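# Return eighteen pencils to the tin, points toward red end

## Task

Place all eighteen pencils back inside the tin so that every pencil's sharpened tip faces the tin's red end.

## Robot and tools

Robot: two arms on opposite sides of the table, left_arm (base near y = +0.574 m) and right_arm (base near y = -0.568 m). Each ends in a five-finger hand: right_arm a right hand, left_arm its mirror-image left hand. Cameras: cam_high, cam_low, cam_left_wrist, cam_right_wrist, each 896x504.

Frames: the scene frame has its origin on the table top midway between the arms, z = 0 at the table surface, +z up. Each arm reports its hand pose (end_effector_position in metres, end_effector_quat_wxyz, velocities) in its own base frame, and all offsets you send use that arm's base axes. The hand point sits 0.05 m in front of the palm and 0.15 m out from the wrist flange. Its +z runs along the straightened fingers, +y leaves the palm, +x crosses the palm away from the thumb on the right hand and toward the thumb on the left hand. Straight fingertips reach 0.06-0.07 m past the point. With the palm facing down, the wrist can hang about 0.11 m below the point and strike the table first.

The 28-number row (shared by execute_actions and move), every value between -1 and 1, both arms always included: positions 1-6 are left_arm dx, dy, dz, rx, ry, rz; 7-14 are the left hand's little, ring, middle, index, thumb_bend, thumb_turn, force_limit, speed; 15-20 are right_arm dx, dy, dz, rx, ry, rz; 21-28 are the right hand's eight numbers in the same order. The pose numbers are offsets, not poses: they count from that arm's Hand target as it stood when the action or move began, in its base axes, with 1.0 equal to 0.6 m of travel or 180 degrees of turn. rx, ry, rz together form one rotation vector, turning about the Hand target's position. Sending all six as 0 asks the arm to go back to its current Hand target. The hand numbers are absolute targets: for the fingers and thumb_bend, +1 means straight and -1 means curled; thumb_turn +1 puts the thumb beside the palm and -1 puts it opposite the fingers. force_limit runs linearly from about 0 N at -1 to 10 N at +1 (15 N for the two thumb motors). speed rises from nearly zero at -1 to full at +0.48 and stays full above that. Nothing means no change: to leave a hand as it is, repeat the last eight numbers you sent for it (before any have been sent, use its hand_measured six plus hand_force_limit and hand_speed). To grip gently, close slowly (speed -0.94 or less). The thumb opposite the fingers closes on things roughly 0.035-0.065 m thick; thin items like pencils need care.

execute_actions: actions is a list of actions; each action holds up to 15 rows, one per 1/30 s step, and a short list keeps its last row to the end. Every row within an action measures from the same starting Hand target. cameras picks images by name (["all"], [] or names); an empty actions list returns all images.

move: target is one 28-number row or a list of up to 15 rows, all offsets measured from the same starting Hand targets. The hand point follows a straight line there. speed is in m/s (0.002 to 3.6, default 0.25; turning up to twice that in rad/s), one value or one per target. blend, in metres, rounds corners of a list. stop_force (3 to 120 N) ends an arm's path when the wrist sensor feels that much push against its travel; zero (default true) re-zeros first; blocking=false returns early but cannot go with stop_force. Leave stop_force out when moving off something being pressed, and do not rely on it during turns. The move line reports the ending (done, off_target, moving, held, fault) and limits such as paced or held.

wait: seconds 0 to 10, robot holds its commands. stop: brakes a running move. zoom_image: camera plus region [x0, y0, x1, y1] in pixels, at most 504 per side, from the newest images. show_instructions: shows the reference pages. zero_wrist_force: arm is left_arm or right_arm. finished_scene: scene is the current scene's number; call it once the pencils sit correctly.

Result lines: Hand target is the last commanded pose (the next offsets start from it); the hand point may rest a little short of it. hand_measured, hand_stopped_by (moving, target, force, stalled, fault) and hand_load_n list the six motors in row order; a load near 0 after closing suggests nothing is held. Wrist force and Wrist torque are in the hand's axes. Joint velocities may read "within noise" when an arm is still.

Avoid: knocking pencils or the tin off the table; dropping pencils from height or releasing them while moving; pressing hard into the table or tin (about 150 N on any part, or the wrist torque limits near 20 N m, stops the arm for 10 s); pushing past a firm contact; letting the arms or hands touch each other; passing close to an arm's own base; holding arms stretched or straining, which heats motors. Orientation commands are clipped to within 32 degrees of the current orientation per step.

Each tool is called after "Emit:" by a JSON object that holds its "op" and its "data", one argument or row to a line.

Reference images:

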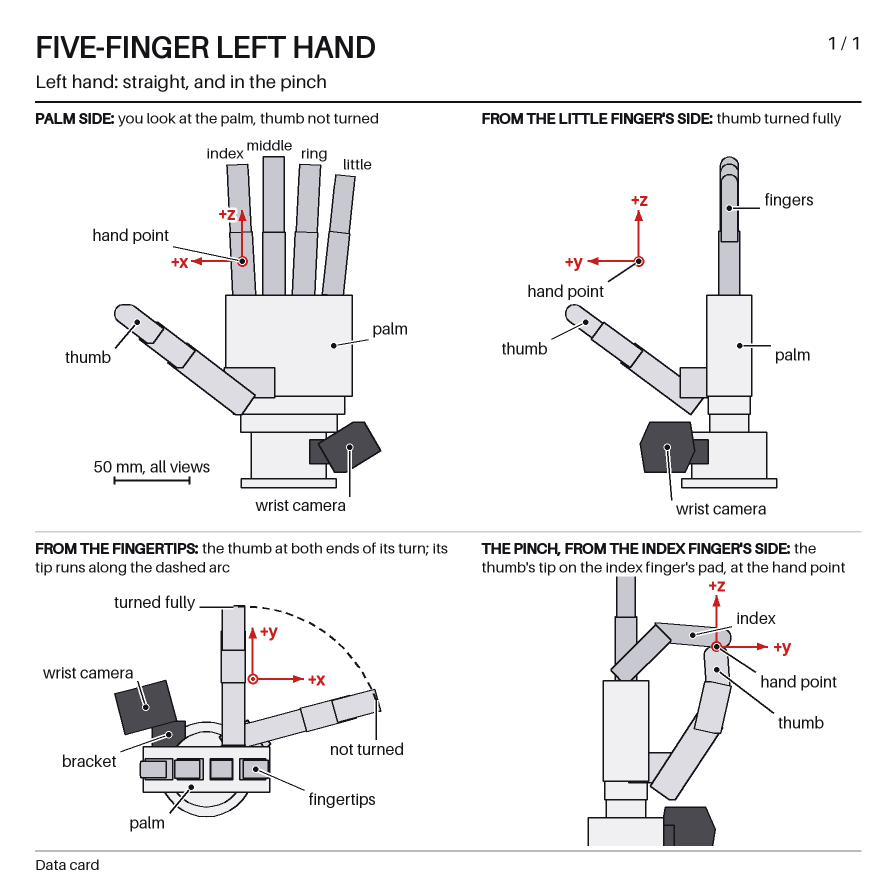

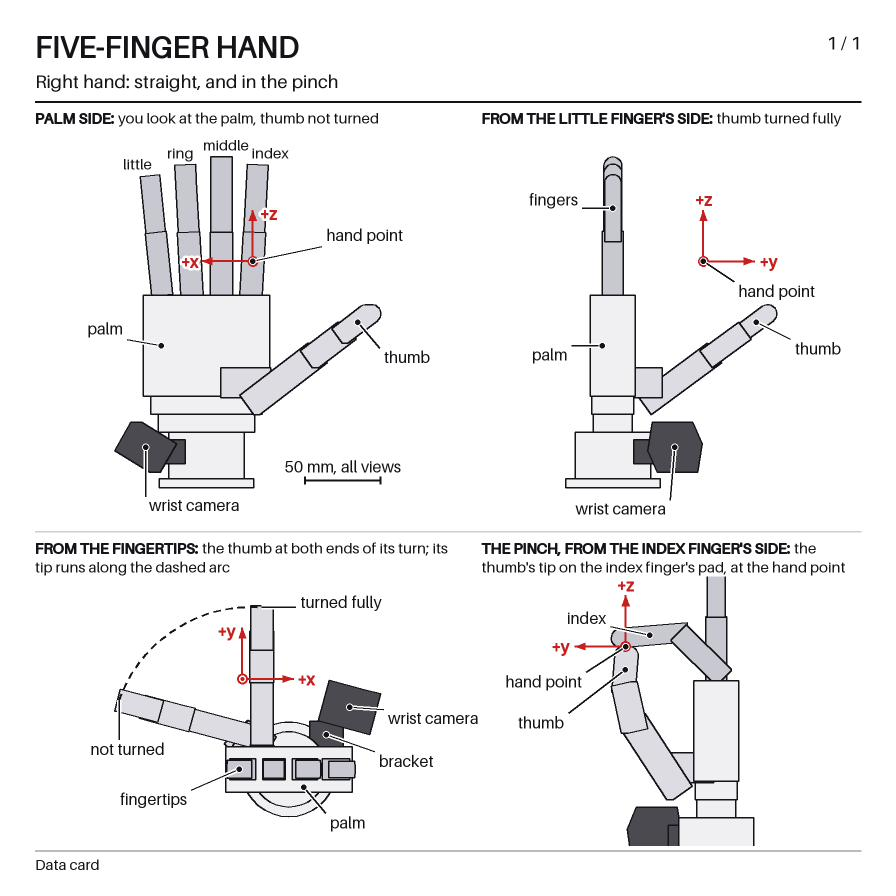

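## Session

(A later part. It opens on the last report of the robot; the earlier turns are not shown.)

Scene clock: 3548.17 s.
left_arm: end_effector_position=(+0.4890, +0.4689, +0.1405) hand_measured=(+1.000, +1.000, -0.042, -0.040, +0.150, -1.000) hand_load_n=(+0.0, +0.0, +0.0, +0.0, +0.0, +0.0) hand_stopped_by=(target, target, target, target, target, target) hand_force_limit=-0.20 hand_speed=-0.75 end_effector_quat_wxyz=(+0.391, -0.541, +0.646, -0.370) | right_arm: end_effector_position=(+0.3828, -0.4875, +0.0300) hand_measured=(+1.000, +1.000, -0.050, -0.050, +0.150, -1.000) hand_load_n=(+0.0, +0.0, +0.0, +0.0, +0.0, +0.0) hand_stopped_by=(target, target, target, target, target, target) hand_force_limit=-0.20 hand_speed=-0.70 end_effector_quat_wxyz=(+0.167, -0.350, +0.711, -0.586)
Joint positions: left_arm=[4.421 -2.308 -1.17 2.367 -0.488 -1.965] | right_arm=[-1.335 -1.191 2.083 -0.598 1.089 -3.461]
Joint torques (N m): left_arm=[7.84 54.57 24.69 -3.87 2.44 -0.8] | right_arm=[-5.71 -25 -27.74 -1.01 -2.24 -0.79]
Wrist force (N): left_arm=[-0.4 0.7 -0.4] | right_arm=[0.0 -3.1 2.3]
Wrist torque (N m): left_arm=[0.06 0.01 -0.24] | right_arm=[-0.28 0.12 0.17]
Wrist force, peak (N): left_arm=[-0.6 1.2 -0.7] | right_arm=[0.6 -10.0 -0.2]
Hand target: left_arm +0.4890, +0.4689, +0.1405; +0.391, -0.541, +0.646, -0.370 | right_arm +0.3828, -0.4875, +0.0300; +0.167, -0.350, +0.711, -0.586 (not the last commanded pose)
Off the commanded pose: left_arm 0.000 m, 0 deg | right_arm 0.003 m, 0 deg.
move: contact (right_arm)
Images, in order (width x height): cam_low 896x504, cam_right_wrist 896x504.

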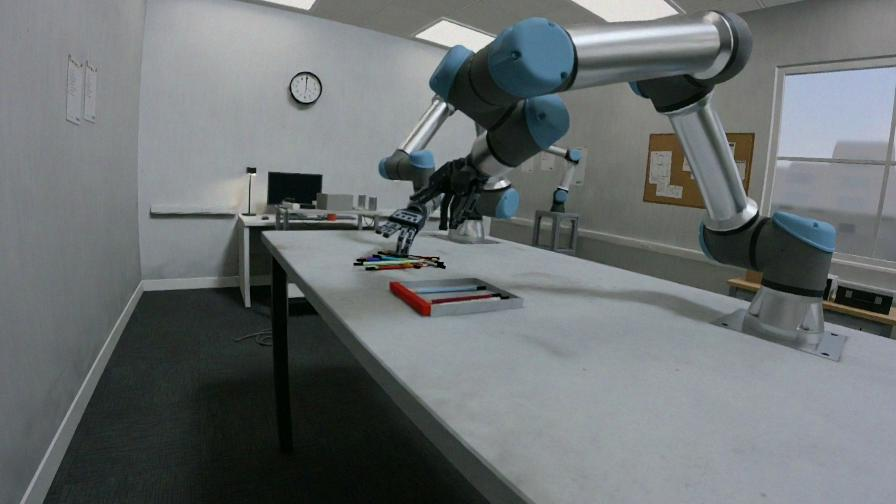

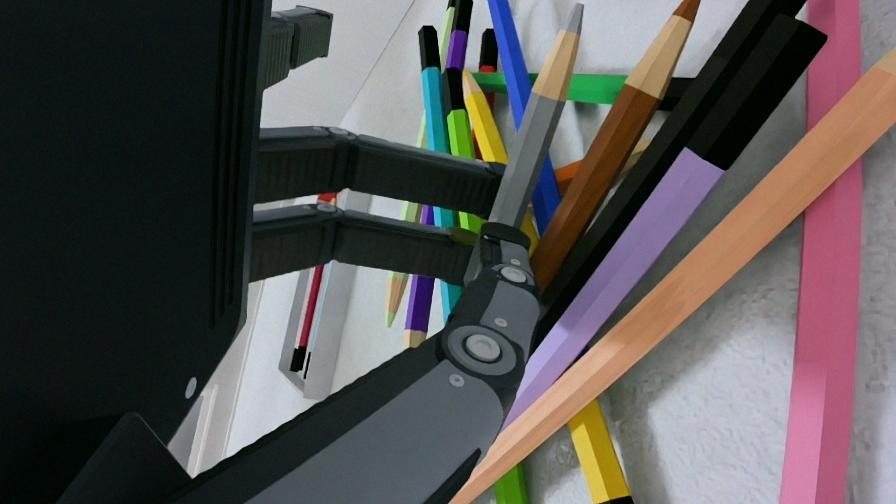

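Emit:
{"op": "execute_actions", "data": {
  "actions": [],
  "cameras": ["all"]
}}

Scene clock: 3589.93 s.
left_arm: end_effector_position=(+0.4890, +0.4689, +0.1405) hand_measured=(+1.000, +1.000, -0.042, -0.040, +0.150, -1.000) hand_load_n=(+0.5, +0.0, +0.0, +0.0, +0.5, +0.0) hand_stopped_by=(target, target, target, target, target, target) hand_force_limit=-0.20 hand_speed=-0.75 end_effector_quat_wxyz=(+0.391, -0.541, +0.646, -0.370) | right_arm: end_effector_position=(+0.3828, -0.4875, +0.0300) hand_measured=(+1.000, +1.000, -0.050, -0.050, +0.150, -1.000) hand_load_n=(+0.0, +0.0, +0.0, +0.0, +0.5, +0.0) hand_stopped_by=(target, target, target, target, target, target) hand_force_limit=-0.20 hand_speed=-0.70 end_effector_quat_wxyz=(+0.167, -0.350, +0.711, -0.586)
Joint positions: left_arm=[4.421 -2.308 -1.17 2.367 -0.488 -1.965] | right_arm=[-1.335 -1.191 2.083 -0.598 1.089 -3.461]
Joint velocities: within noise
Joint torques (N m): left_arm=[7.62 54.41 24.75 -3.76 2.51 -0.39] | right_arm=[5.34 -19.58 -26.96 -1.12 -1.77 -0.72]
Wrist force (N): left_arm=[-0.6 1.0 -0.3] | right_arm=[-0.1 -3.0 2.4]
Wrist torque (N m): left_arm=[0.10 0.03 -0.26] | right_arm=[-0.28 0.13 0.16]
Wrist force, peak (N): left_arm=[-0.7 1.0 -0.7] | right_arm=[0.1 -4.2 2.4]
Hand target: left_arm +0.4890, +0.4689, +0.1405; +0.391, -0.541, +0.646, -0.370 | right_arm +0.3828, -0.4875, +0.0300; +0.167, -0.350, +0.711, -0.586 (not the last commanded pose)
Off the commanded pose: left_arm 0.000 m, 0 deg | right_arm 0.003 m, 0 deg.

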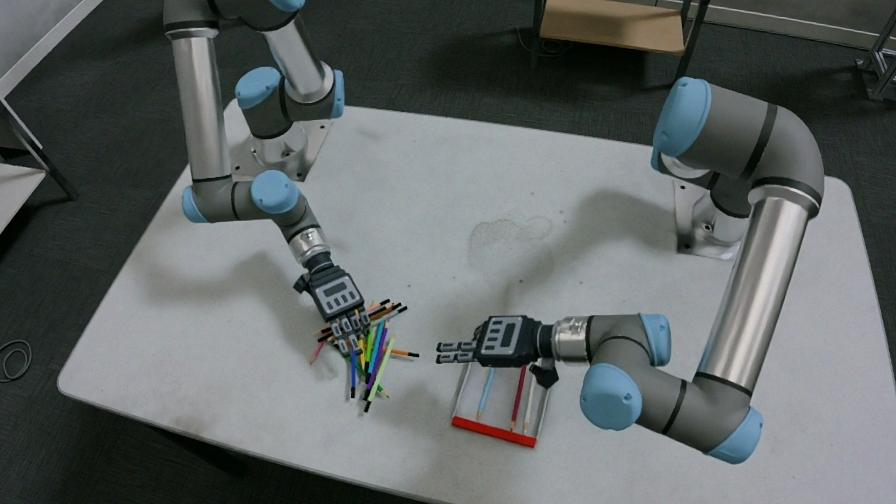

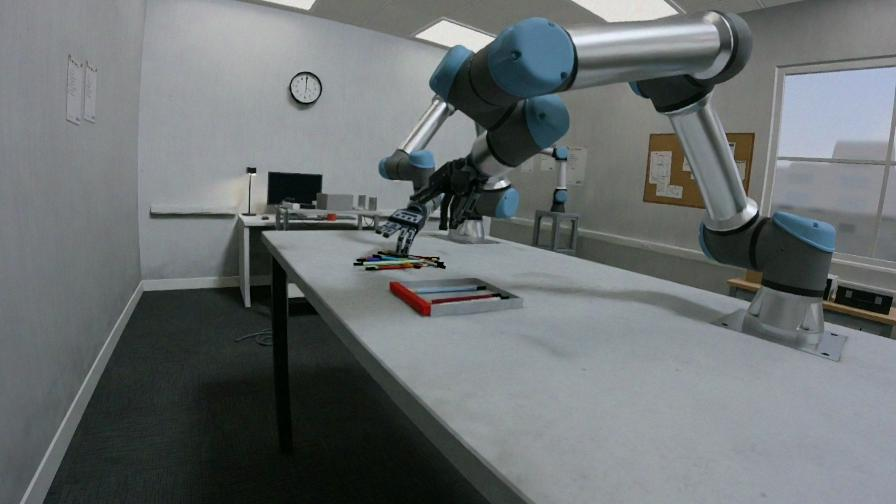

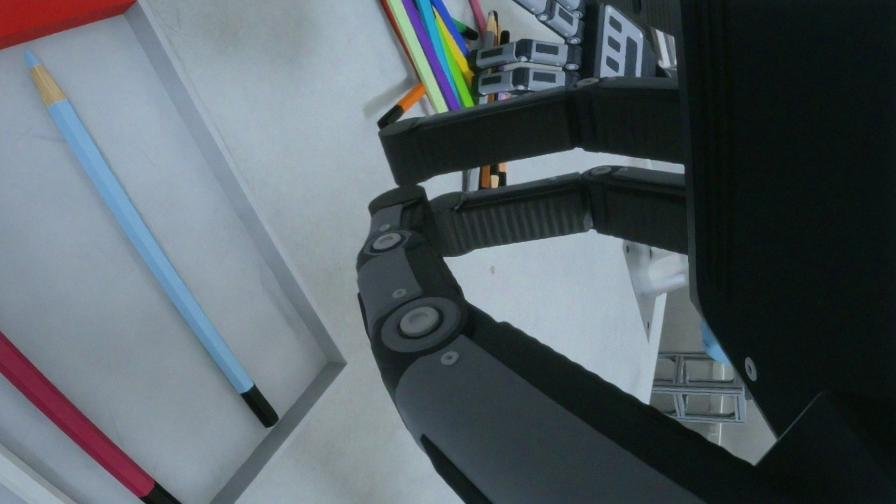

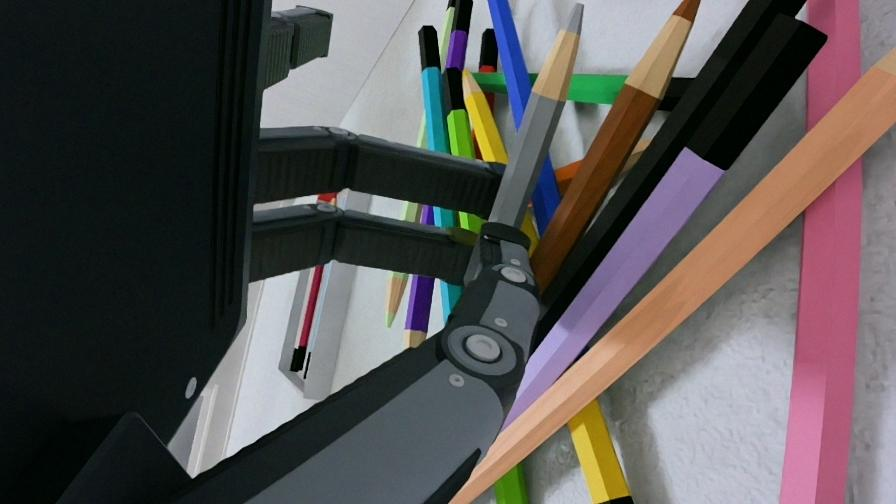

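Emit:
{"op": "move", "data": {
  "target": [
    [0,0,0,0,0,0,1,1,-0.04,-0.04,0.15,-1,-0.2,-0.75,0,0,-0.008,0,0,0,1,1,-0.05,-0.05,0.15,-1,-0.2,-0.7]
  ],
  "speed": 0.01,
  "stop_force": 5,
  "cameras": ["cam_right_wrist"]
}}

Scene clock: 3596.10 s.
left_arm: end_effector_position=(+0.4890, +0.4689, +0.1405) hand_measured=(+1.000, +1.000, -0.042, -0.040, +0.150, -1.000) hand_load_n=(-0.5, +0.0, +0.0, +0.0, +0.0, +0.0) hand_stopped_by=(target, target, target, target, target, target) hand_force_limit=-0.20 hand_speed=-0.75 end_effector_quat_wxyz=(+0.391, -0.541, +0.646, -0.370) | right_arm: end_effector_position=(+0.3828, -0.4876, +0.0297) hand_measured=(+1.000, +1.000, -0.050, -0.050, +0.150, -1.000) hand_load_n=(+0.0, +0.0, +0.0, +0.0, +0.0, +0.0) hand_stopped_by=(target, target, target, target, target, target) hand_force_limit=-0.20 hand_speed=-0.70 end_effector_quat_wxyz=(+0.167, -0.350, +0.711, -0.586)
Joint positions: left_arm=[4.421 -2.308 -1.17 2.367 -0.488 -1.965] | right_arm=[-1.335 -1.191 2.083 -0.598 1.089 -3.461]
Joint torques (N m): left_arm=[7.85 54.53 24.99 -3.69 2.41 0.26] | right_arm=[5.81 -35.72 -16.77 -1.17 -1.16 -0.89]
Wrist force (N): left_arm=[-0.5 0.8 -0.5] | right_arm=[0.0 -4.4 1.9]
Wrist torque (N m): left_arm=[0.08 0.02 -0.25] | right_arm=[-0.33 0.13 0.15]
Wrist force, peak (N): left_arm=[-0.7 1.2 -0.6] | right_arm=[1.2 -9.5 0.6]
Hand target: left_arm +0.4890, +0.4689, +0.1405; +0.391, -0.541, +0.646, -0.370 | right_arm +0.3828, -0.4876, +0.0298; +0.167, -0.350, +0.711, -0.586 (not the last commanded pose)
Off the commanded pose: left_arm 0.000 m, 0 deg | right_arm 0.005 m, 0 deg.
move: contact (right_arm)
Images, in order (width x height): cam_right_wrist 896x504.

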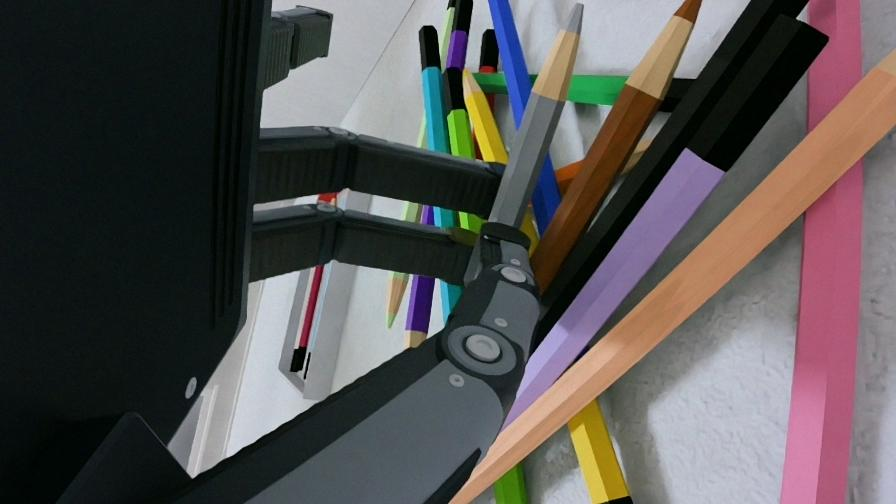

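Emit:
{"op": "zoom_image", "data": {
  "camera": "cam_right_wrist",
  "region": [400, 100, 640, 300]
}}

Scaled by 2.100 from the camera's 896x504 image, which has a finer 1280x720 frame.

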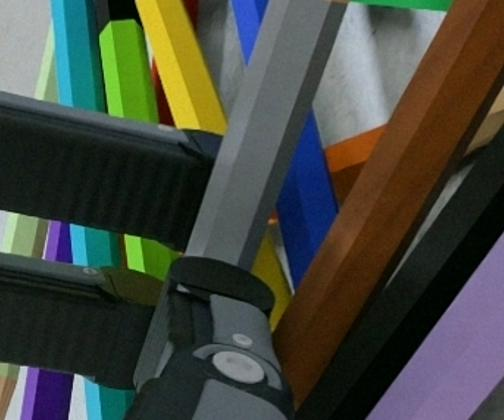

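Emit:
{"op": "move", "data": {
  "target": [
    [0,0,0,0,0,0,1,1,-0.04,-0.04,0.15,-1,-0.2,-0.75,0,0,0.005,-0.0393,-0.0393,0,1,1,-0.05,-0.05,0.15,-1,-0.2,-0.7]
  ],
  "speed": 0.05
}}

Emit:
{"op": "move", "data": {
  "target": [
    [0,0,0,0,0,0,1,1,-0.04,-0.04,0.15,-1,-0.2,-0.75,0,0,-0.015,0,0,0,1,1,-0.05,-0.05,0.15,-1,-0.2,-0.7]
  ],
  "speed": 0.01,
  "stop_force": 4,
  "cameras": ["cam_right_wrist"]
}}

Scene clock: 3629.17 s.
left_arm: end_effector_position=(+0.4890, +0.4689, +0.1405) hand_measured=(+1.000, +1.000, -0.042, -0.040, +0.150, -1.000) hand_load_n=(+0.0, +0.0, +0.0, +0.0, +0.0, +0.0) hand_stopped_by=(target, target, target, target, target, target) hand_force_limit=-0.20 hand_speed=-0.75 end_effector_quat_wxyz=(+0.391, -0.541, +0.646, -0.370) | right_arm: end_effector_position=(+0.3828, -0.4875, +0.0326) hand_measured=(+1.000, +1.000, -0.050, -0.050, +0.150, -1.000) hand_load_n=(+0.0, +0.0, +0.0, +0.0, +0.0, +0.0) hand_stopped_by=(target, target, target, target, target, target) hand_force_limit=-0.20 hand_speed=-0.70 end_effector_quat_wxyz=(+0.189, -0.323, +0.662, -0.649)
Joint positions: left_arm=[4.421 -2.308 -1.17 2.367 -0.488 -1.965] | right_arm=[-1.363 -1.173 2.206 -0.935 1.044 -3.362]
Joint torques (N m): left_arm=[7.64 54.66 24.55 -3.55 2.53 1.03] | right_arm=[4.95 -35.81 -26.04 -1.41 1.77 -0.65]
Wrist force (N): left_arm=[-0.5 0.7 -0.6] | right_arm=[-0.6 -1.6 2.8]
Wrist torque (N m): left_arm=[0.08 0.02 -0.24] | right_arm=[-0.16 0.17 0.07]
Wrist force, peak (N): left_arm=[-0.7 1.2 -0.5] | right_arm=[-0.2 -6.2 1.8]
Hand target: left_arm +0.4890, +0.4689, +0.1405; +0.391, -0.541, +0.646, -0.370 | right_arm +0.3828, -0.4876, +0.0328; +0.189, -0.323, +0.662, -0.650
Off the commanded pose: left_arm 0.000 m, 0 deg | right_arm 0.000 m, 0 deg.
move: done

Scene clock: 3630.57 s.
left_arm: end_effector_position=(+0.4890, +0.4689, +0.1405) hand_measured=(+1.000, +1.000, -0.042, -0.040, +0.150, -1.000) hand_load_n=(+0.0, +0.0, +0.0, +0.0, +0.0, +0.0) hand_stopped_by=(target, target, target, target, target, target) hand_force_limit=-0.20 hand_speed=-0.75 end_effector_quat_wxyz=(+0.391, -0.541, +0.646, -0.370) | right_arm: end_effector_position=(+0.3828, -0.4878, +0.0306) hand_measured=(+1.000, +1.000, -0.050, -0.050, +0.148, -1.000) hand_load_n=(+0.0, +0.0, +0.0, +0.0, -3.5, -1.0) hand_stopped_by=(target, target, target, target, target, target) hand_force_limit=-0.20 hand_speed=-0.70 end_effector_quat_wxyz=(+0.189, -0.323, +0.662, -0.650)
Joint positions: left_arm=[4.421 -2.308 -1.17 2.367 -0.488 -1.965] | right_arm=[-1.363 -1.167 2.206 -0.942 1.044 -3.362]
Joint torques (N m): left_arm=[8.09 54.45 24.65 -3.56 2.34 1.18] | right_arm=[4.14 -33.09 -24.14 -1.12 1.79 -0.43]
Wrist force (N): left_arm=[-0.5 1.0 -0.5] | right_arm=[0.6 -4.9 2.0]
Wrist torque (N m): left_arm=[0.10 0.03 -0.25] | right_arm=[-0.31 0.15 0.02]
Wrist force, peak (N): left_arm=[-0.5 1.0 -0.7] | right_arm=[1.4 -8.9 1.8]
Hand target: left_arm +0.4890, +0.4689, +0.1405; +0.391, -0.541, +0.646, -0.370 | right_arm +0.3828, -0.4878, +0.0306; +0.189, -0.323, +0.662, -0.650 (not the last commanded pose)
Off the commanded pose: left_arm 0.000 m, 0 deg | right_arm 0.007 m, 0 deg.
move: contact (right_arm)
Images, in order (width x height): cam_right_wrist 896x504.

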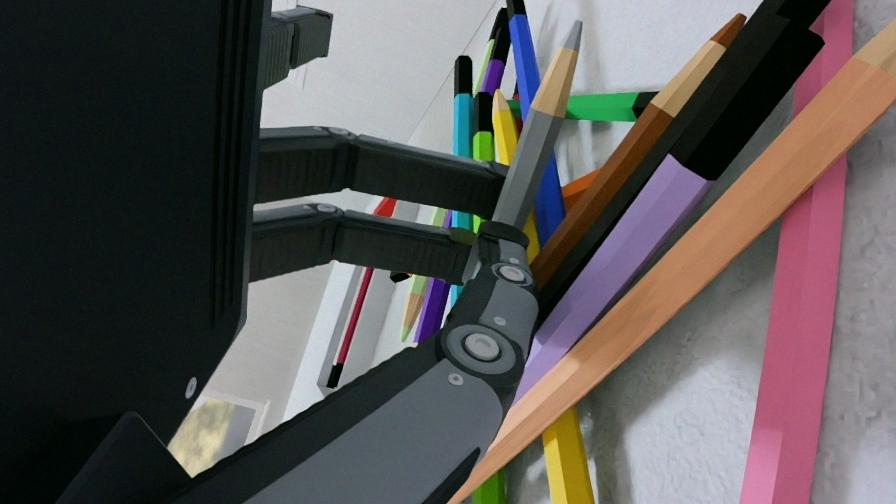

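Emit:
{"op": "move", "data": {
  "target": [
    [0,0,0,0,0,0,1,1,-0.04,-0.04,0.15,-1,-0.2,-0.75,0,0,0.03,0,0,0,1,1,-0.05,-0.05,0.15,-1,-0.2,-0.7],
    [0,0,0,0,0,0,1,1,-0.04,-0.04,0.15,-1,-0.2,-0.75,-0.0278,-0.0278,0.03,0,0,0,1,1,-0.05,-0.05,0.15,-1,-0.2,-0.7]
  ],
  "speed": 0.1,
  "cameras": ["cam_right_wrist"]
}}

Scene clock: 3689.70 s.
left_arm: end_effector_position=(+0.4890, +0.4689, +0.1405) hand_measured=(+1.000, +1.000, -0.042, -0.040, +0.150, -1.000) hand_load_n=(+0.0, +0.0, +0.0, +0.0, +0.0, +0.0) hand_stopped_by=(target, target, target, target, target, target) hand_force_limit=-0.20 hand_speed=-0.75 end_effector_quat_wxyz=(+0.391, -0.541, +0.646, -0.370) | right_arm: end_effector_position=(+0.3662, -0.5045, +0.0486) hand_measured=(+1.000, +1.000, -0.050, -0.050, +0.150, -1.000) hand_load_n=(+0.0, +0.0, +0.0, +0.0, +0.0, +0.0) hand_stopped_by=(target, target, target, target, target, target) hand_force_limit=-0.20 hand_speed=-0.70 end_effector_quat_wxyz=(+0.189, -0.323, +0.662, -0.650)
Joint positions: left_arm=[4.421 -2.308 -1.17 2.367 -0.488 -1.965] | right_arm=[-1.417 -1.201 2.18 -0.878 0.99 -3.369]
Joint torques (N m): left_arm=[7.89 54.54 24.72 -3.44 2.4 1.88] | right_arm=[-6.2 -35.05 0.76 -2.79 0.61 0.94]
Wrist force (N): left_arm=[-0.5 0.8 -0.5] | right_arm=[-0.7 -1.9 2.6]
Wrist torque (N m): left_arm=[0.09 0.02 -0.25] | right_arm=[-0.16 0.20 0.06]
Wrist force, peak (N): left_arm=[-0.7 1.2 -0.7] | right_arm=[0.6 -7.2 2.3]
Hand target: left_arm +0.4890, +0.4689, +0.1405; +0.391, -0.541, +0.646, -0.370 | right_arm +0.3661, -0.5044, +0.0486; +0.189, -0.323, +0.662, -0.650
Off the commanded pose: left_arm 0.000 m, 0 deg | right_arm 0.000 m, 0 deg.
move: done
Images, in order (width x height): cam_right_wrist 896x504.

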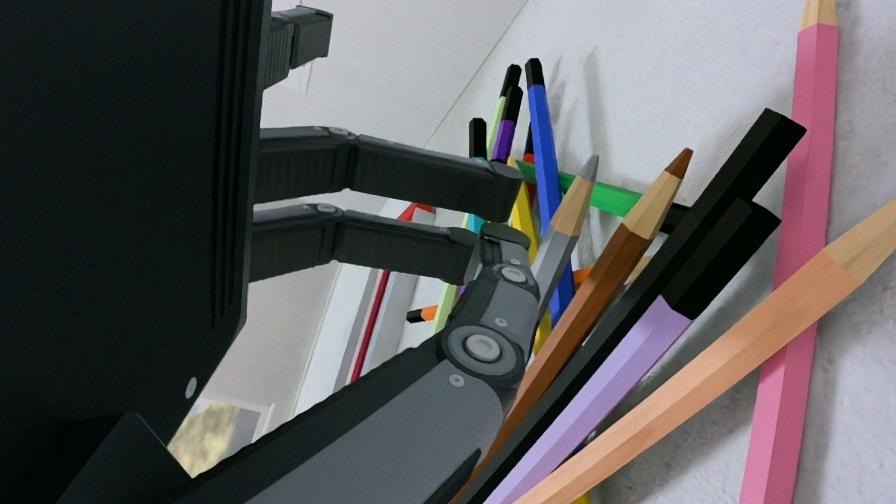

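Emit:
{"op": "move", "data": {
  "target": [
    [0,0,0,0,0,0,1,1,-0.04,-0.04,0.15,-1,-0.2,-0.75,0,0,-0.0133,0.0196,0.0196,0,1,1,-0.05,-0.05,0.15,-1,-0.2,-0.7]
  ],
  "speed": 0.05
}}

Emit:
{"op": "move", "data": {
  "target": [
    [0,0,0,0,0,0,1,1,-0.04,-0.04,0.15,-1,-0.2,-0.75,0,0,-0.021,0,0,0,1,1,-0.05,-0.05,0.15,-1,-0.2,-0.7]
  ],
  "speed": 0.01,
  "stop_force": 4,
  "cameras": ["cam_right_wrist"]
}}

Scene clock: 3702.33 s.
left_arm: end_effector_position=(+0.4890, +0.4689, +0.1405) hand_measured=(+1.000, +1.000, -0.042, -0.040, +0.150, -1.000) hand_load_n=(+0.0, +0.0, +0.0, +0.0, +0.0, +0.0) hand_stopped_by=(target, target, target, target, target, target) hand_force_limit=-0.20 hand_speed=-0.75 end_effector_quat_wxyz=(+0.391, -0.541, +0.646, -0.370) | right_arm: end_effector_position=(+0.3662, -0.5045, +0.0406) hand_measured=(+1.000, +1.000, -0.050, -0.050, +0.150, -1.000) hand_load_n=(+0.0, +0.0, +0.0, +0.0, +0.0, +0.0) hand_stopped_by=(target, target, target, target, target, target) hand_force_limit=-0.20 hand_speed=-0.70 end_effector_quat_wxyz=(+0.178, -0.337, +0.687, -0.619)
Joint positions: left_arm=[4.421 -2.308 -1.17 2.367 -0.488 -1.965] | right_arm=[-1.403 -1.197 2.123 -0.724 1.011 -3.426]
Joint torques (N m): left_arm=[7.66 54.62 24.44 -3.42 2.33 2.17] | right_arm=[-7.35 -29.18 -1.41 -1.16 -2.36 0.51]
Wrist force (N): left_arm=[-0.5 0.8 -0.7] | right_arm=[-0.6 -2.1 2.6]
Wrist torque (N m): left_arm=[0.10 0.01 -0.24] | right_arm=[-0.22 0.19 0.19]
Wrist force, peak (N): left_arm=[-0.5 1.0 -0.8] | right_arm=[-0.6 -2.4 2.9]
Hand target: left_arm +0.4890, +0.4689, +0.1405; +0.391, -0.541, +0.646, -0.370 | right_arm +0.3661, -0.5044, +0.0406; +0.178, -0.337, +0.687, -0.619
Off the commanded pose: left_arm 0.000 m, 0 deg | right_arm 0.000 m, 0 deg.
move: done

Scene clock: 3704.53 s.
left_arm: end_effector_position=(+0.4890, +0.4689, +0.1405) hand_measured=(+1.000, +1.000, -0.042, -0.040, +0.150, -1.000) hand_load_n=(+0.0, +0.0, +0.0, +0.0, +0.0, +0.0) hand_stopped_by=(target, target, target, target, target, target) hand_force_limit=-0.20 hand_speed=-0.75 end_effector_quat_wxyz=(+0.391, -0.541, +0.646, -0.370) | right_arm: end_effector_position=(+0.3661, -0.5044, +0.0280) hand_measured=(+1.000, +1.000, -0.050, -0.050, +0.150, -1.000) hand_load_n=(+0.0, +0.0, +0.0, +0.0, +0.0, +0.0) hand_stopped_by=(target, target, target, target, target, target) hand_force_limit=-0.20 hand_speed=-0.70 end_effector_quat_wxyz=(+0.178, -0.337, +0.687, -0.619)
Joint positions: left_arm=[4.421 -2.308 -1.17 2.367 -0.488 -1.965] | right_arm=[-1.403 -1.169 2.13 -0.759 1.011 -3.426]
Joint torques (N m): left_arm=[7.98 54.16 24.49 -3.43 2.41 2.27] | right_arm=[-9.98 -35.98 -14.4 1.03 -2.41 0.08]
Wrist force (N): left_arm=[-0.6 0.7 -0.5] | right_arm=[-0.5 -2.0 2.8]
Wrist torque (N m): left_arm=[0.07 0.03 -0.24] | right_arm=[-0.20 0.19 0.20]
Wrist force, peak (N): left_arm=[-0.7 1.0 -0.8] | right_arm=[-0.4 -2.4 2.9]
Hand target: left_arm +0.4890, +0.4689, +0.1405; +0.391, -0.541, +0.646, -0.370 | right_arm +0.3661, -0.5044, +0.0280; +0.178, -0.337, +0.687, -0.619
Off the commanded pose: left_arm 0.000 m, 0 deg | right_arm 0.000 m, 0 deg.
move: done
Images, in order (width x height): cam_right_wrist 896x504.

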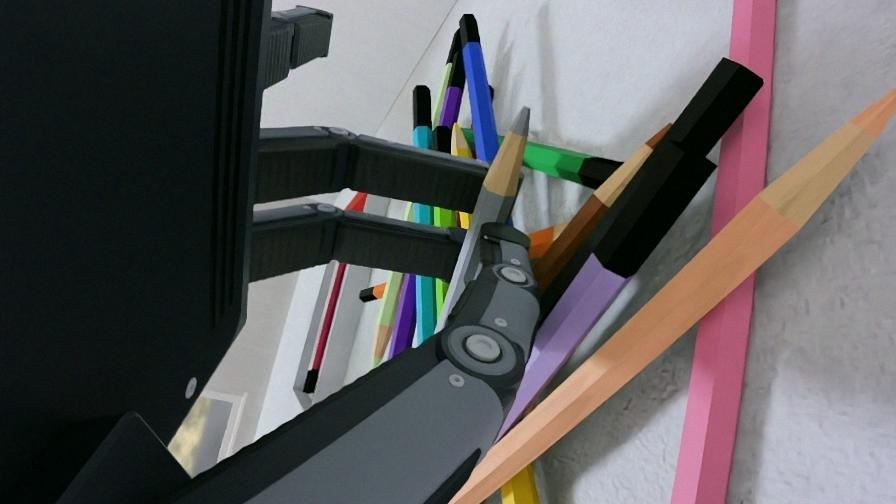

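Emit:
{"op": "move", "data": {
  "target": [
    [0,0,0,0,0,0,1,1,-0.04,-0.04,0.15,-1,-0.2,-0.75,0.0095,0.0095,-0.0023,0,0,0,1,1,-0.05,-0.05,0.15,-1,-0.2,-0.7]
  ],
  "speed": 0.01,
  "stop_force": 4,
  "cameras": ["cam_right_wrist"]
}}

Scene clock: 3713.77 s.
left_arm: end_effector_position=(+0.4890, +0.4689, +0.1405) hand_measured=(+1.000, +1.000, -0.042, -0.040, +0.150, -1.000) hand_load_n=(+0.0, +0.0, +0.0, +0.0, +0.0, +0.0) hand_stopped_by=(target, target, target, target, target, target) hand_force_limit=-0.20 hand_speed=-0.75 end_effector_quat_wxyz=(+0.391, -0.541, +0.646, -0.370) | right_arm: end_effector_position=(+0.3718, -0.4987, +0.0266) hand_measured=(+1.000, +1.000, -0.050, -0.050, +0.150, -1.000) hand_load_n=(+0.0, +0.0, +0.0, +3.0, +0.0, +0.0) hand_stopped_by=(target, target, target, target, target, target) hand_force_limit=-0.20 hand_speed=-0.70 end_effector_quat_wxyz=(+0.178, -0.337, +0.687, -0.619)
Joint positions: left_arm=[4.421 -2.308 -1.17 2.367 -0.488 -1.965] | right_arm=[-1.385 -1.17 2.138 -0.767 1.028 -3.422]
Joint torques (N m): left_arm=[7.7 54.39 24.29 -3.3 2.38 2.23] | right_arm=[-10.12 -27.55 -17.91 1.26 -2.38 -1.05]
Wrist force (N): left_arm=[-0.5 0.8 -0.7] | right_arm=[1.0 -8.9 3.1]
Wrist torque (N m): left_arm=[0.10 0.01 -0.24] | right_arm=[-0.32 0.22 0.16]
Wrist force, peak (N): left_arm=[-0.5 1.3 -0.4] | right_arm=[1.2 -9.6 2.9]
Hand target: left_arm +0.4890, +0.4689, +0.1405; +0.391, -0.541, +0.646, -0.370 | right_arm +0.3718, -0.4987, +0.0266; +0.178, -0.337, +0.687, -0.619
Off the commanded pose: left_arm 0.000 m, 0 deg | right_arm 0.000 m, 0 deg.
move: done
Images, in order (width x height): cam_right_wrist 896x504.

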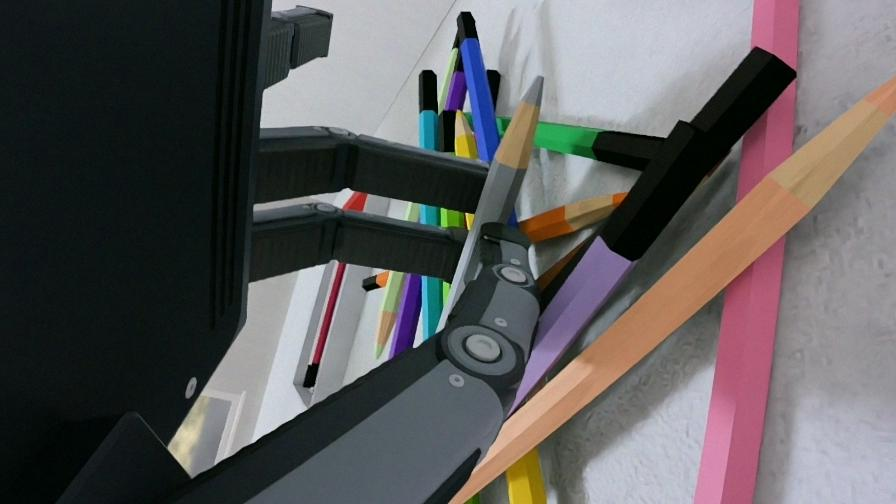

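Emit:
{"op": "move", "data": {
  "target": [
    [0,0,0,0,0,0,1,1,-0.04,-0.04,0.15,-1,-0.2,-0.75,0,0,0.0,0,0,0,1,1,-0.6,-0.6,0.15,-1,-0.75,-0.92]
  ]
}}

Emit:
{"op": "move", "data": {
  "target": [
    [0,0,0,0,0,0,1,1,-0.04,-0.04,0.15,-1,-0.2,-0.75,0,0,0.0,0,0,0,1,1,-0.65,-0.65,0.15,-1,-0.2,-0.92]
  ],
  "cameras": ["cam_right_wrist"]
}}

Scene clock: 3719.73 s.
left_arm: end_effector_position=(+0.4890, +0.4689, +0.1405) hand_measured=(+1.000, +1.000, -0.042, -0.040, +0.150, -1.000) hand_load_n=(+0.0, +0.0, +0.0, +0.0, +0.0, +0.0) hand_stopped_by=(target, target, target, target, target, target) hand_force_limit=-0.20 hand_speed=-0.75 end_effector_quat_wxyz=(+0.391, -0.541, +0.646, -0.370) | right_arm: end_effector_position=(+0.3718, -0.4987, +0.0266) hand_measured=(+1.000, +1.000, -0.132, -0.050, +0.150, -1.000) hand_load_n=(+0.0, +0.0, +1.5, +3.0, +1.0, +0.5) hand_stopped_by=(target, target, force, force, target, target) hand_force_limit=-0.75 hand_speed=-0.92 end_effector_quat_wxyz=(+0.178, -0.337, +0.687, -0.619)
Joint positions: left_arm=[4.421 -2.308 -1.17 2.367 -0.488 -1.965] | right_arm=[-1.385 -1.17 2.138 -0.767 1.028 -3.422]
Joint torques (N m): left_arm=[7.48 54.11 24.2 -3.21 2.33 2.24] | right_arm=[-8.82 -17.39 -22.68 1.4 -2.31 -1.13]
Wrist force (N): left_arm=[-0.7 0.9 -0.4] | right_arm=[1.3 -9.2 3.1]
Wrist torque (N m): left_arm=[0.09 0.05 -0.26] | right_arm=[-0.32 0.17 0.17]
Wrist force, peak (N): left_arm=[-0.7 0.9 -0.7] | right_arm=[1.2 -9.7 3.0]
Hand target: left_arm +0.4890, +0.4689, +0.1405; +0.391, -0.541, +0.646, -0.370 | right_arm +0.3718, -0.4987, +0.0266; +0.178, -0.337, +0.687, -0.619
Off the commanded pose: left_arm 0.000 m, 0 deg | right_arm 0.000 m, 0 deg.
move: done

Scene clock: 3720.40 s.
left_arm: end_effector_position=(+0.4890, +0.4689, +0.1405) hand_measured=(+1.000, +1.000, -0.042, -0.040, +0.150, -1.000) hand_load_n=(+0.0, +0.0, +0.0, +0.0, +0.0, +0.0) hand_stopped_by=(target, target, target, target, target, target) hand_force_limit=-0.20 hand_speed=-0.75 end_effector_quat_wxyz=(+0.391, -0.541, +0.646, -0.370) | right_arm: end_effector_position=(+0.3718, -0.4987, +0.0266) hand_measured=(+1.000, +1.000, -0.144, -0.138, +0.152, -1.000) hand_load_n=(+0.0, +0.0, +5.5, +4.5, +5.0, +0.0) hand_stopped_by=(target, target, force, force, target, target) hand_force_limit=-0.20 hand_speed=-0.92 end_effector_quat_wxyz=(+0.178, -0.337, +0.687, -0.619)
Joint positions: left_arm=[4.421 -2.308 -1.17 2.367 -0.488 -1.965] | right_arm=[-1.385 -1.17 2.138 -0.767 1.028 -3.422]
Joint torques (N m): left_arm=[7.97 54.2 24.12 -3.25 2.36 2.16] | right_arm=[-8.65 -17.33 -22.34 1.33 -2.36 -0.93]
Wrist force (N): left_arm=[-0.5 0.8 -0.7] | right_arm=[0.3 -9.0 2.9]
Wrist torque (N m): left_arm=[0.11 0.01 -0.25] | right_arm=[-0.36 0.20 0.18]
Wrist force, peak (N): left_arm=[-0.5 1.0 -0.7] | right_arm=[0.4 -10.1 3.4]
Hand target: left_arm +0.4890, +0.4689, +0.1405; +0.391, -0.541, +0.646, -0.370 | right_arm +0.3718, -0.4987, +0.0266; +0.178, -0.337, +0.687, -0.619
Off the commanded pose: left_arm 0.000 m, 0 deg | right_arm 0.000 m, 0 deg.
move: done
Images, in order (width x height): cam_right_wrist 896x504.

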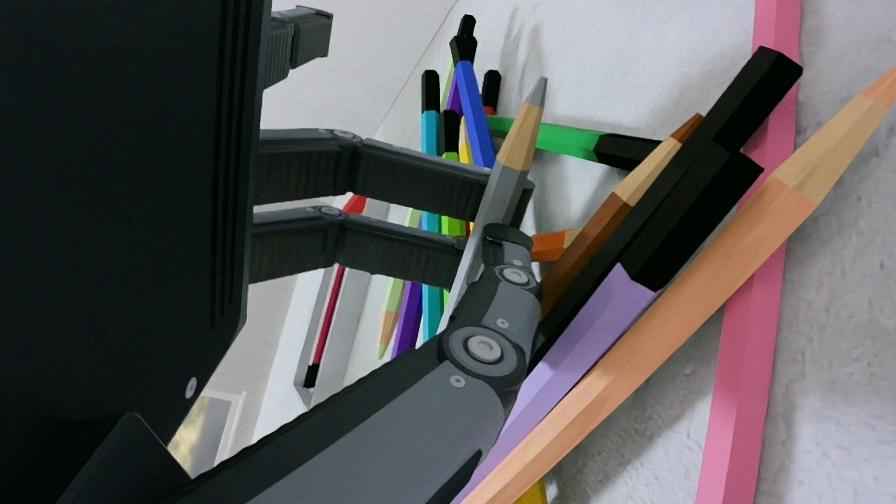

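Emit:
{"op": "move", "data": {
  "target": [
    [0,0,0,0,0,0,1,1,-0.04,-0.04,0.15,-1,-0.2,-0.75,0,0,0.025,0,0,0,1,1,-0.65,-0.65,0.15,-1,-0.2,-0.92],
    [0,0,0,0,0,0,1,1,-0.04,-0.04,0.15,-1,-0.2,-0.75,0,0,0.15,0,0,0,1,1,-0.65,-0.65,0.15,-1,-0.2,-0.92]
  ],
  "speed": [0.03,0.1],
  "blend": [0.005,0],
  "cameras": ["cam_right_wrist","cam_high"]
}}

Scene clock: 3727.00 s.
left_arm: end_effector_position=(+0.4890, +0.4689, +0.1405) hand_measured=(+1.000, +1.000, -0.042, -0.040, +0.150, -1.000) hand_load_n=(+0.0, +0.0, +0.0, +0.0, +0.5, +0.0) hand_stopped_by=(target, target, target, target, target, target) hand_force_limit=-0.20 hand_speed=-0.75 end_effector_quat_wxyz=(+0.391, -0.541, +0.646, -0.370) | right_arm: end_effector_position=(+0.3719, -0.4988, +0.1167) hand_measured=(+1.000, +1.000, -0.144, -0.138, +0.152, -1.000) hand_load_n=(+0.0, +0.0, +5.0, +3.0, +5.0, +0.0) hand_stopped_by=(target, target, force, force, target, target) hand_force_limit=-0.20 hand_speed=-0.92 end_effector_quat_wxyz=(+0.178, -0.337, +0.687, -0.619)
Joint positions: left_arm=[4.421 -2.308 -1.17 2.367 -0.488 -1.965] | right_arm=[-1.385 -1.353 2.067 -0.513 1.029 -3.422]
Joint torques (N m): left_arm=[7.76 54.18 24.19 -3.14 2.41 2.35] | right_arm=[-5.29 -28.76 -2.72 0.37 -0.41 -0.34]
Wrist force (N): left_arm=[-0.7 0.9 -0.7] | right_arm=[-0.5 -1.8 2.5]
Wrist torque (N m): left_arm=[0.12 0.04 -0.26] | right_arm=[-0.18 0.20 0.20]
Wrist force, peak (N): left_arm=[-0.6 1.1 -0.8] | right_arm=[0.4 -10.2 2.8]
Hand target: left_arm +0.4890, +0.4689, +0.1405; +0.391, -0.541, +0.646, -0.370 | right_arm +0.3718, -0.4987, +0.1166; +0.178, -0.337, +0.687, -0.619
Off the commanded pose: left_arm 0.000 m, 0 deg | right_arm 0.000 m, 0 deg.
move: done
Images, in order (width x height): cam_high 896x504, cam_right_wrist 896x504.

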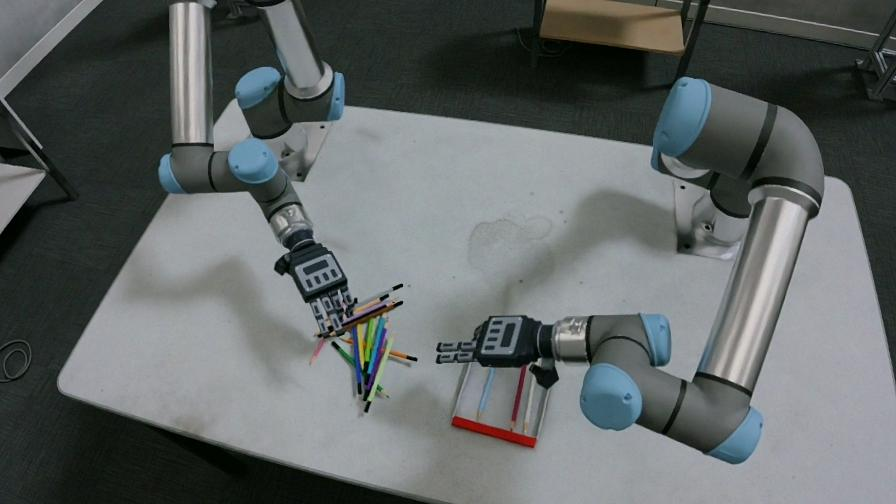

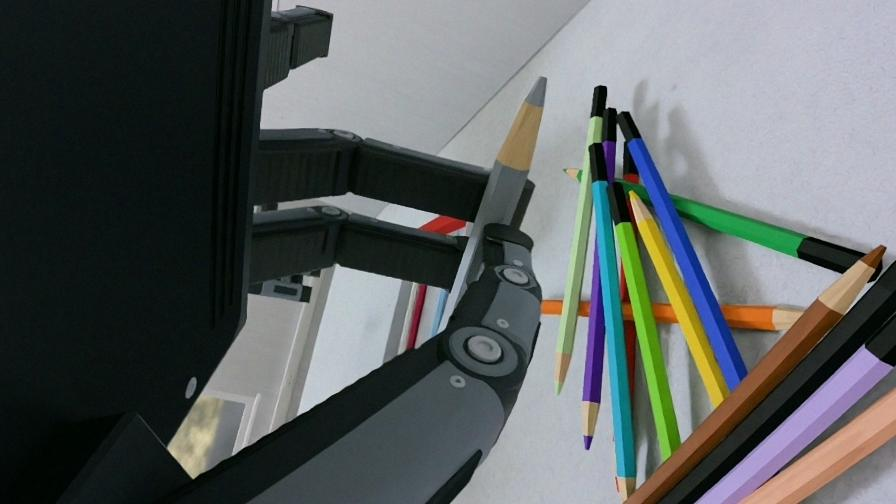

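Emit:
{"op": "move", "data": {
  "target": [
    [-0.365,-0.082,0.183,0,0,0,1,1,-0.04,-0.04,0.15,-1,-0.2,-0.75,0,0,0.055,0.0515,-0.0234,0.2382,1,1,-0.65,-0.65,0.15,-1,-0.2,-0.92]
  ],
  "speed": 0.2,
  "cameras": ["cam_right_wrist","cam_high"]
}}

Emit:
{"op": "zoom_image", "data": {
  "camera": "cam_high",
  "region": [300, 270, 580, 460]
}}

Scene clock: 3804.20 s.
left_arm: end_effector_position=(+0.2700, +0.4197, +0.2503) hand_measured=(+1.000, +1.000, -0.042, -0.040, +0.150, -1.000) hand_load_n=(+0.0, +0.0, +0.0, +0.0, +0.0, +0.0) hand_stopped_by=(target, target, target, target, target, target) hand_force_limit=-0.20 hand_speed=-0.75 end_effector_quat_wxyz=(+0.391, -0.541, +0.646, -0.370) | right_arm: end_effector_position=(+0.3719, -0.4988, +0.1496) hand_measured=(+1.000, +1.000, -0.144, -0.138, +0.152, -1.000) hand_load_n=(+0.0, +0.0, +5.0, +3.0, +5.5, +0.0) hand_stopped_by=(target, target, force, force, target, target) hand_force_limit=-0.20 hand_speed=-0.92 end_effector_quat_wxyz=(-0.442, +0.527, -0.556, +0.466)
Joint positions: left_arm=[4.85 -2.011 -1.588 1.626 -0.474 -1.009] | right_arm=[-1.568 -0.862 1.405 0.721 0.183 -4.4]
Joint torques (N m): left_arm=[7.35 29.47 15.89 -4.83 2.6 2.23] | right_arm=[-3.31 -48.69 -8.07 0.28 -5.18 0.66]
Wrist force (N): left_arm=[-0.5 0.9 -0.8] | right_arm=[-1.1 -1.8 2.7]
Wrist torque (N m): left_arm=[0.12 0.00 -0.25] | right_arm=[-0.15 0.30 0.16]
Wrist force, peak (N): left_arm=[-0.3 0.8 -1.9] | right_arm=[-1.4 -2.3 2.9]
Hand target: left_arm +0.2700, +0.4197, +0.2503; +0.391, -0.541, +0.646, -0.370 | right_arm +0.3718, -0.4987, +0.1496; -0.442, +0.527, -0.556, +0.466
Off the commanded pose: left_arm 0.000 m, 0 deg | right_arm 0.000 m, 0 deg.
move: done
Images, in order (width x height): cam_high 896x504, cam_right_wrist 896x504.

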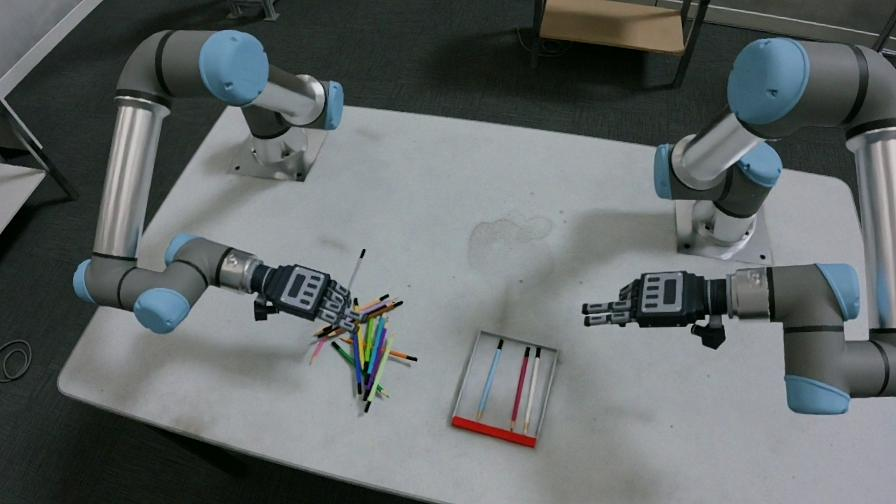

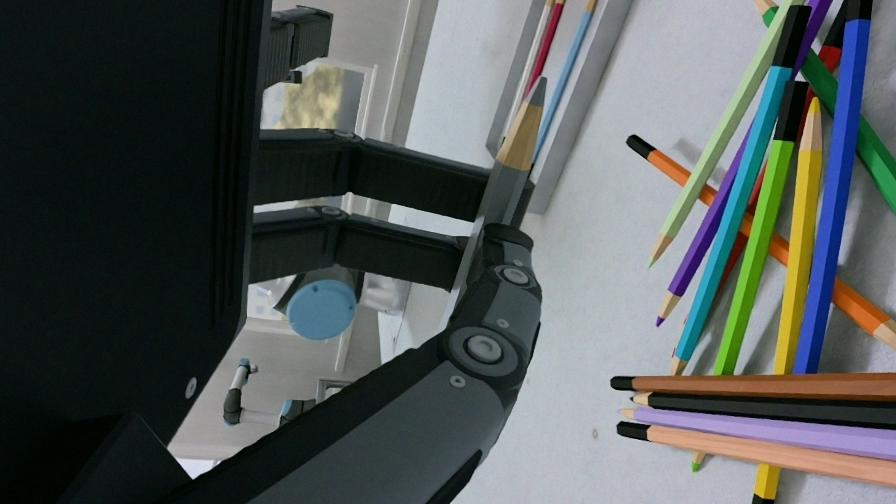

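Scaled by 1.800 from the camera's 896x504 image, which has a finer 1280x720 frame.

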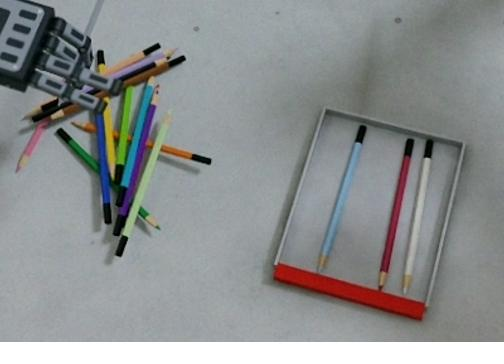

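Emit:
{"op": "move", "data": {
  "target": [
    [0,0,0,0,0,0,1,1,-0.04,-0.04,0.15,-1,-0.2,-0.75,0.52,-0.1208,-0.08,0,0,0,1,1,-0.65,-0.65,0.15,-1,-0.2,-0.92]
  ],
  "speed": 0.2,
  "cameras": ["cam_right_wrist","cam_high"]
}}

Emit:
{"op": "zoom_image", "data": {
  "camera": "cam_high",
  "region": [440, 320, 580, 460]
}}

Scene clock: 3825.50 s.
left_arm: end_effector_position=(+0.2700, +0.4197, +0.2503) hand_measured=(+1.000, +1.000, -0.042, -0.040, +0.150, -1.000) hand_load_n=(+0.0, -0.5, +0.0, +0.0, +0.0, +0.0) hand_stopped_by=(target, target, target, target, target, target) hand_force_limit=-0.20 hand_speed=-0.75 end_effector_quat_wxyz=(+0.391, -0.541, +0.646, -0.370) | right_arm: end_effector_position=(+0.6838, -0.5712, +0.1016) hand_measured=(+1.000, +1.000, -0.144, -0.138, +0.152, -1.000) hand_load_n=(+0.0, +0.0, +5.0, +3.0, +5.5, +0.0) hand_stopped_by=(target, target, force, force, target, target) hand_force_limit=-0.20 hand_speed=-0.92 end_effector_quat_wxyz=(-0.442, +0.527, -0.556, +0.466)
Joint positions: left_arm=[4.85 -2.011 -1.588 1.626 -0.474 -1.009] | right_arm=[-1.104 -0.495 0.664 0.171 0.546 -3.435]
Joint torques (N m): left_arm=[9.76 35.99 9.82 -5.21 -0.1 2.2] | right_arm=[4.65 -51.06 -24.73 0.42 1.62 0.59]
Wrist force (N): left_arm=[-0.6 1.0 -0.6] | right_arm=[-1.0 -1.8 2.8]
Wrist torque (N m): left_arm=[0.13 0.02 -0.27] | right_arm=[-0.21 0.27 0.05]
Wrist force, peak (N): left_arm=[-0.6 1.1 -0.8] | right_arm=[-0.9 -1.8 4.7]
Hand target: left_arm +0.2700, +0.4197, +0.2503; +0.391, -0.541, +0.646, -0.370 | right_arm +0.6838, -0.5712, +0.1016; -0.442, +0.527, -0.556, +0.466
Off the commanded pose: left_arm 0.000 m, 0 deg | right_arm 0.000 m, 0 deg.
move: done
Images, in order (width x height): cam_high 896x504, cam_right_wrist 896x504.

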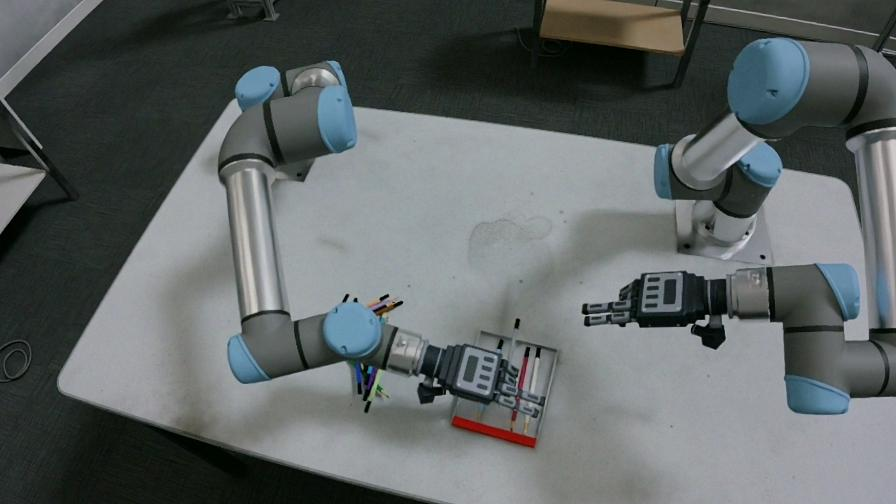

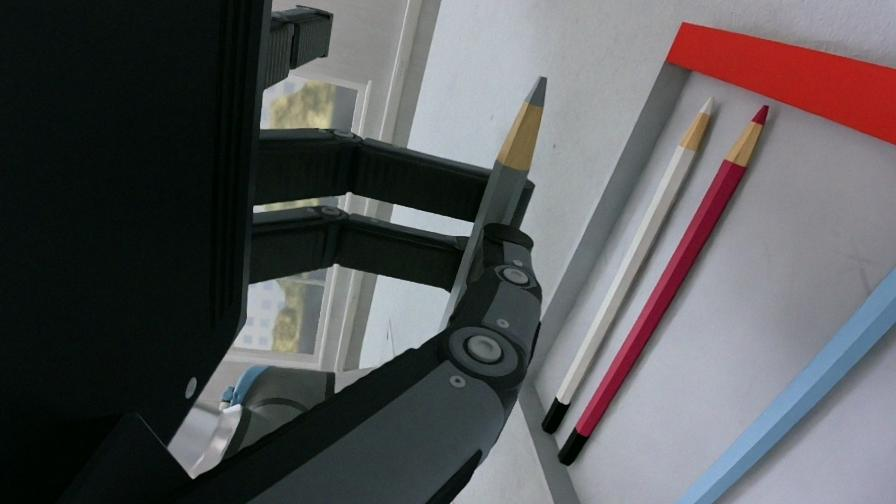

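Scaled by 3.600 from the camera's 896x504 image, which has a finer 1280x720 frame.

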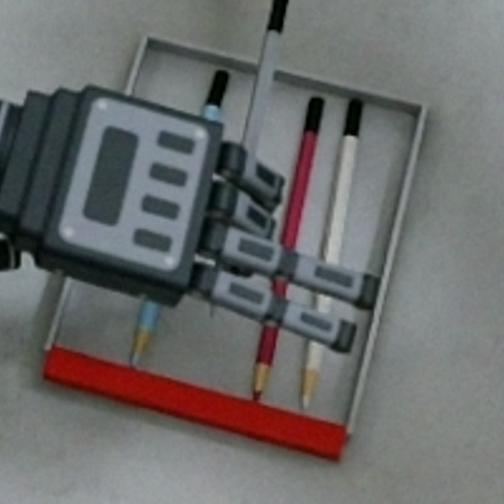

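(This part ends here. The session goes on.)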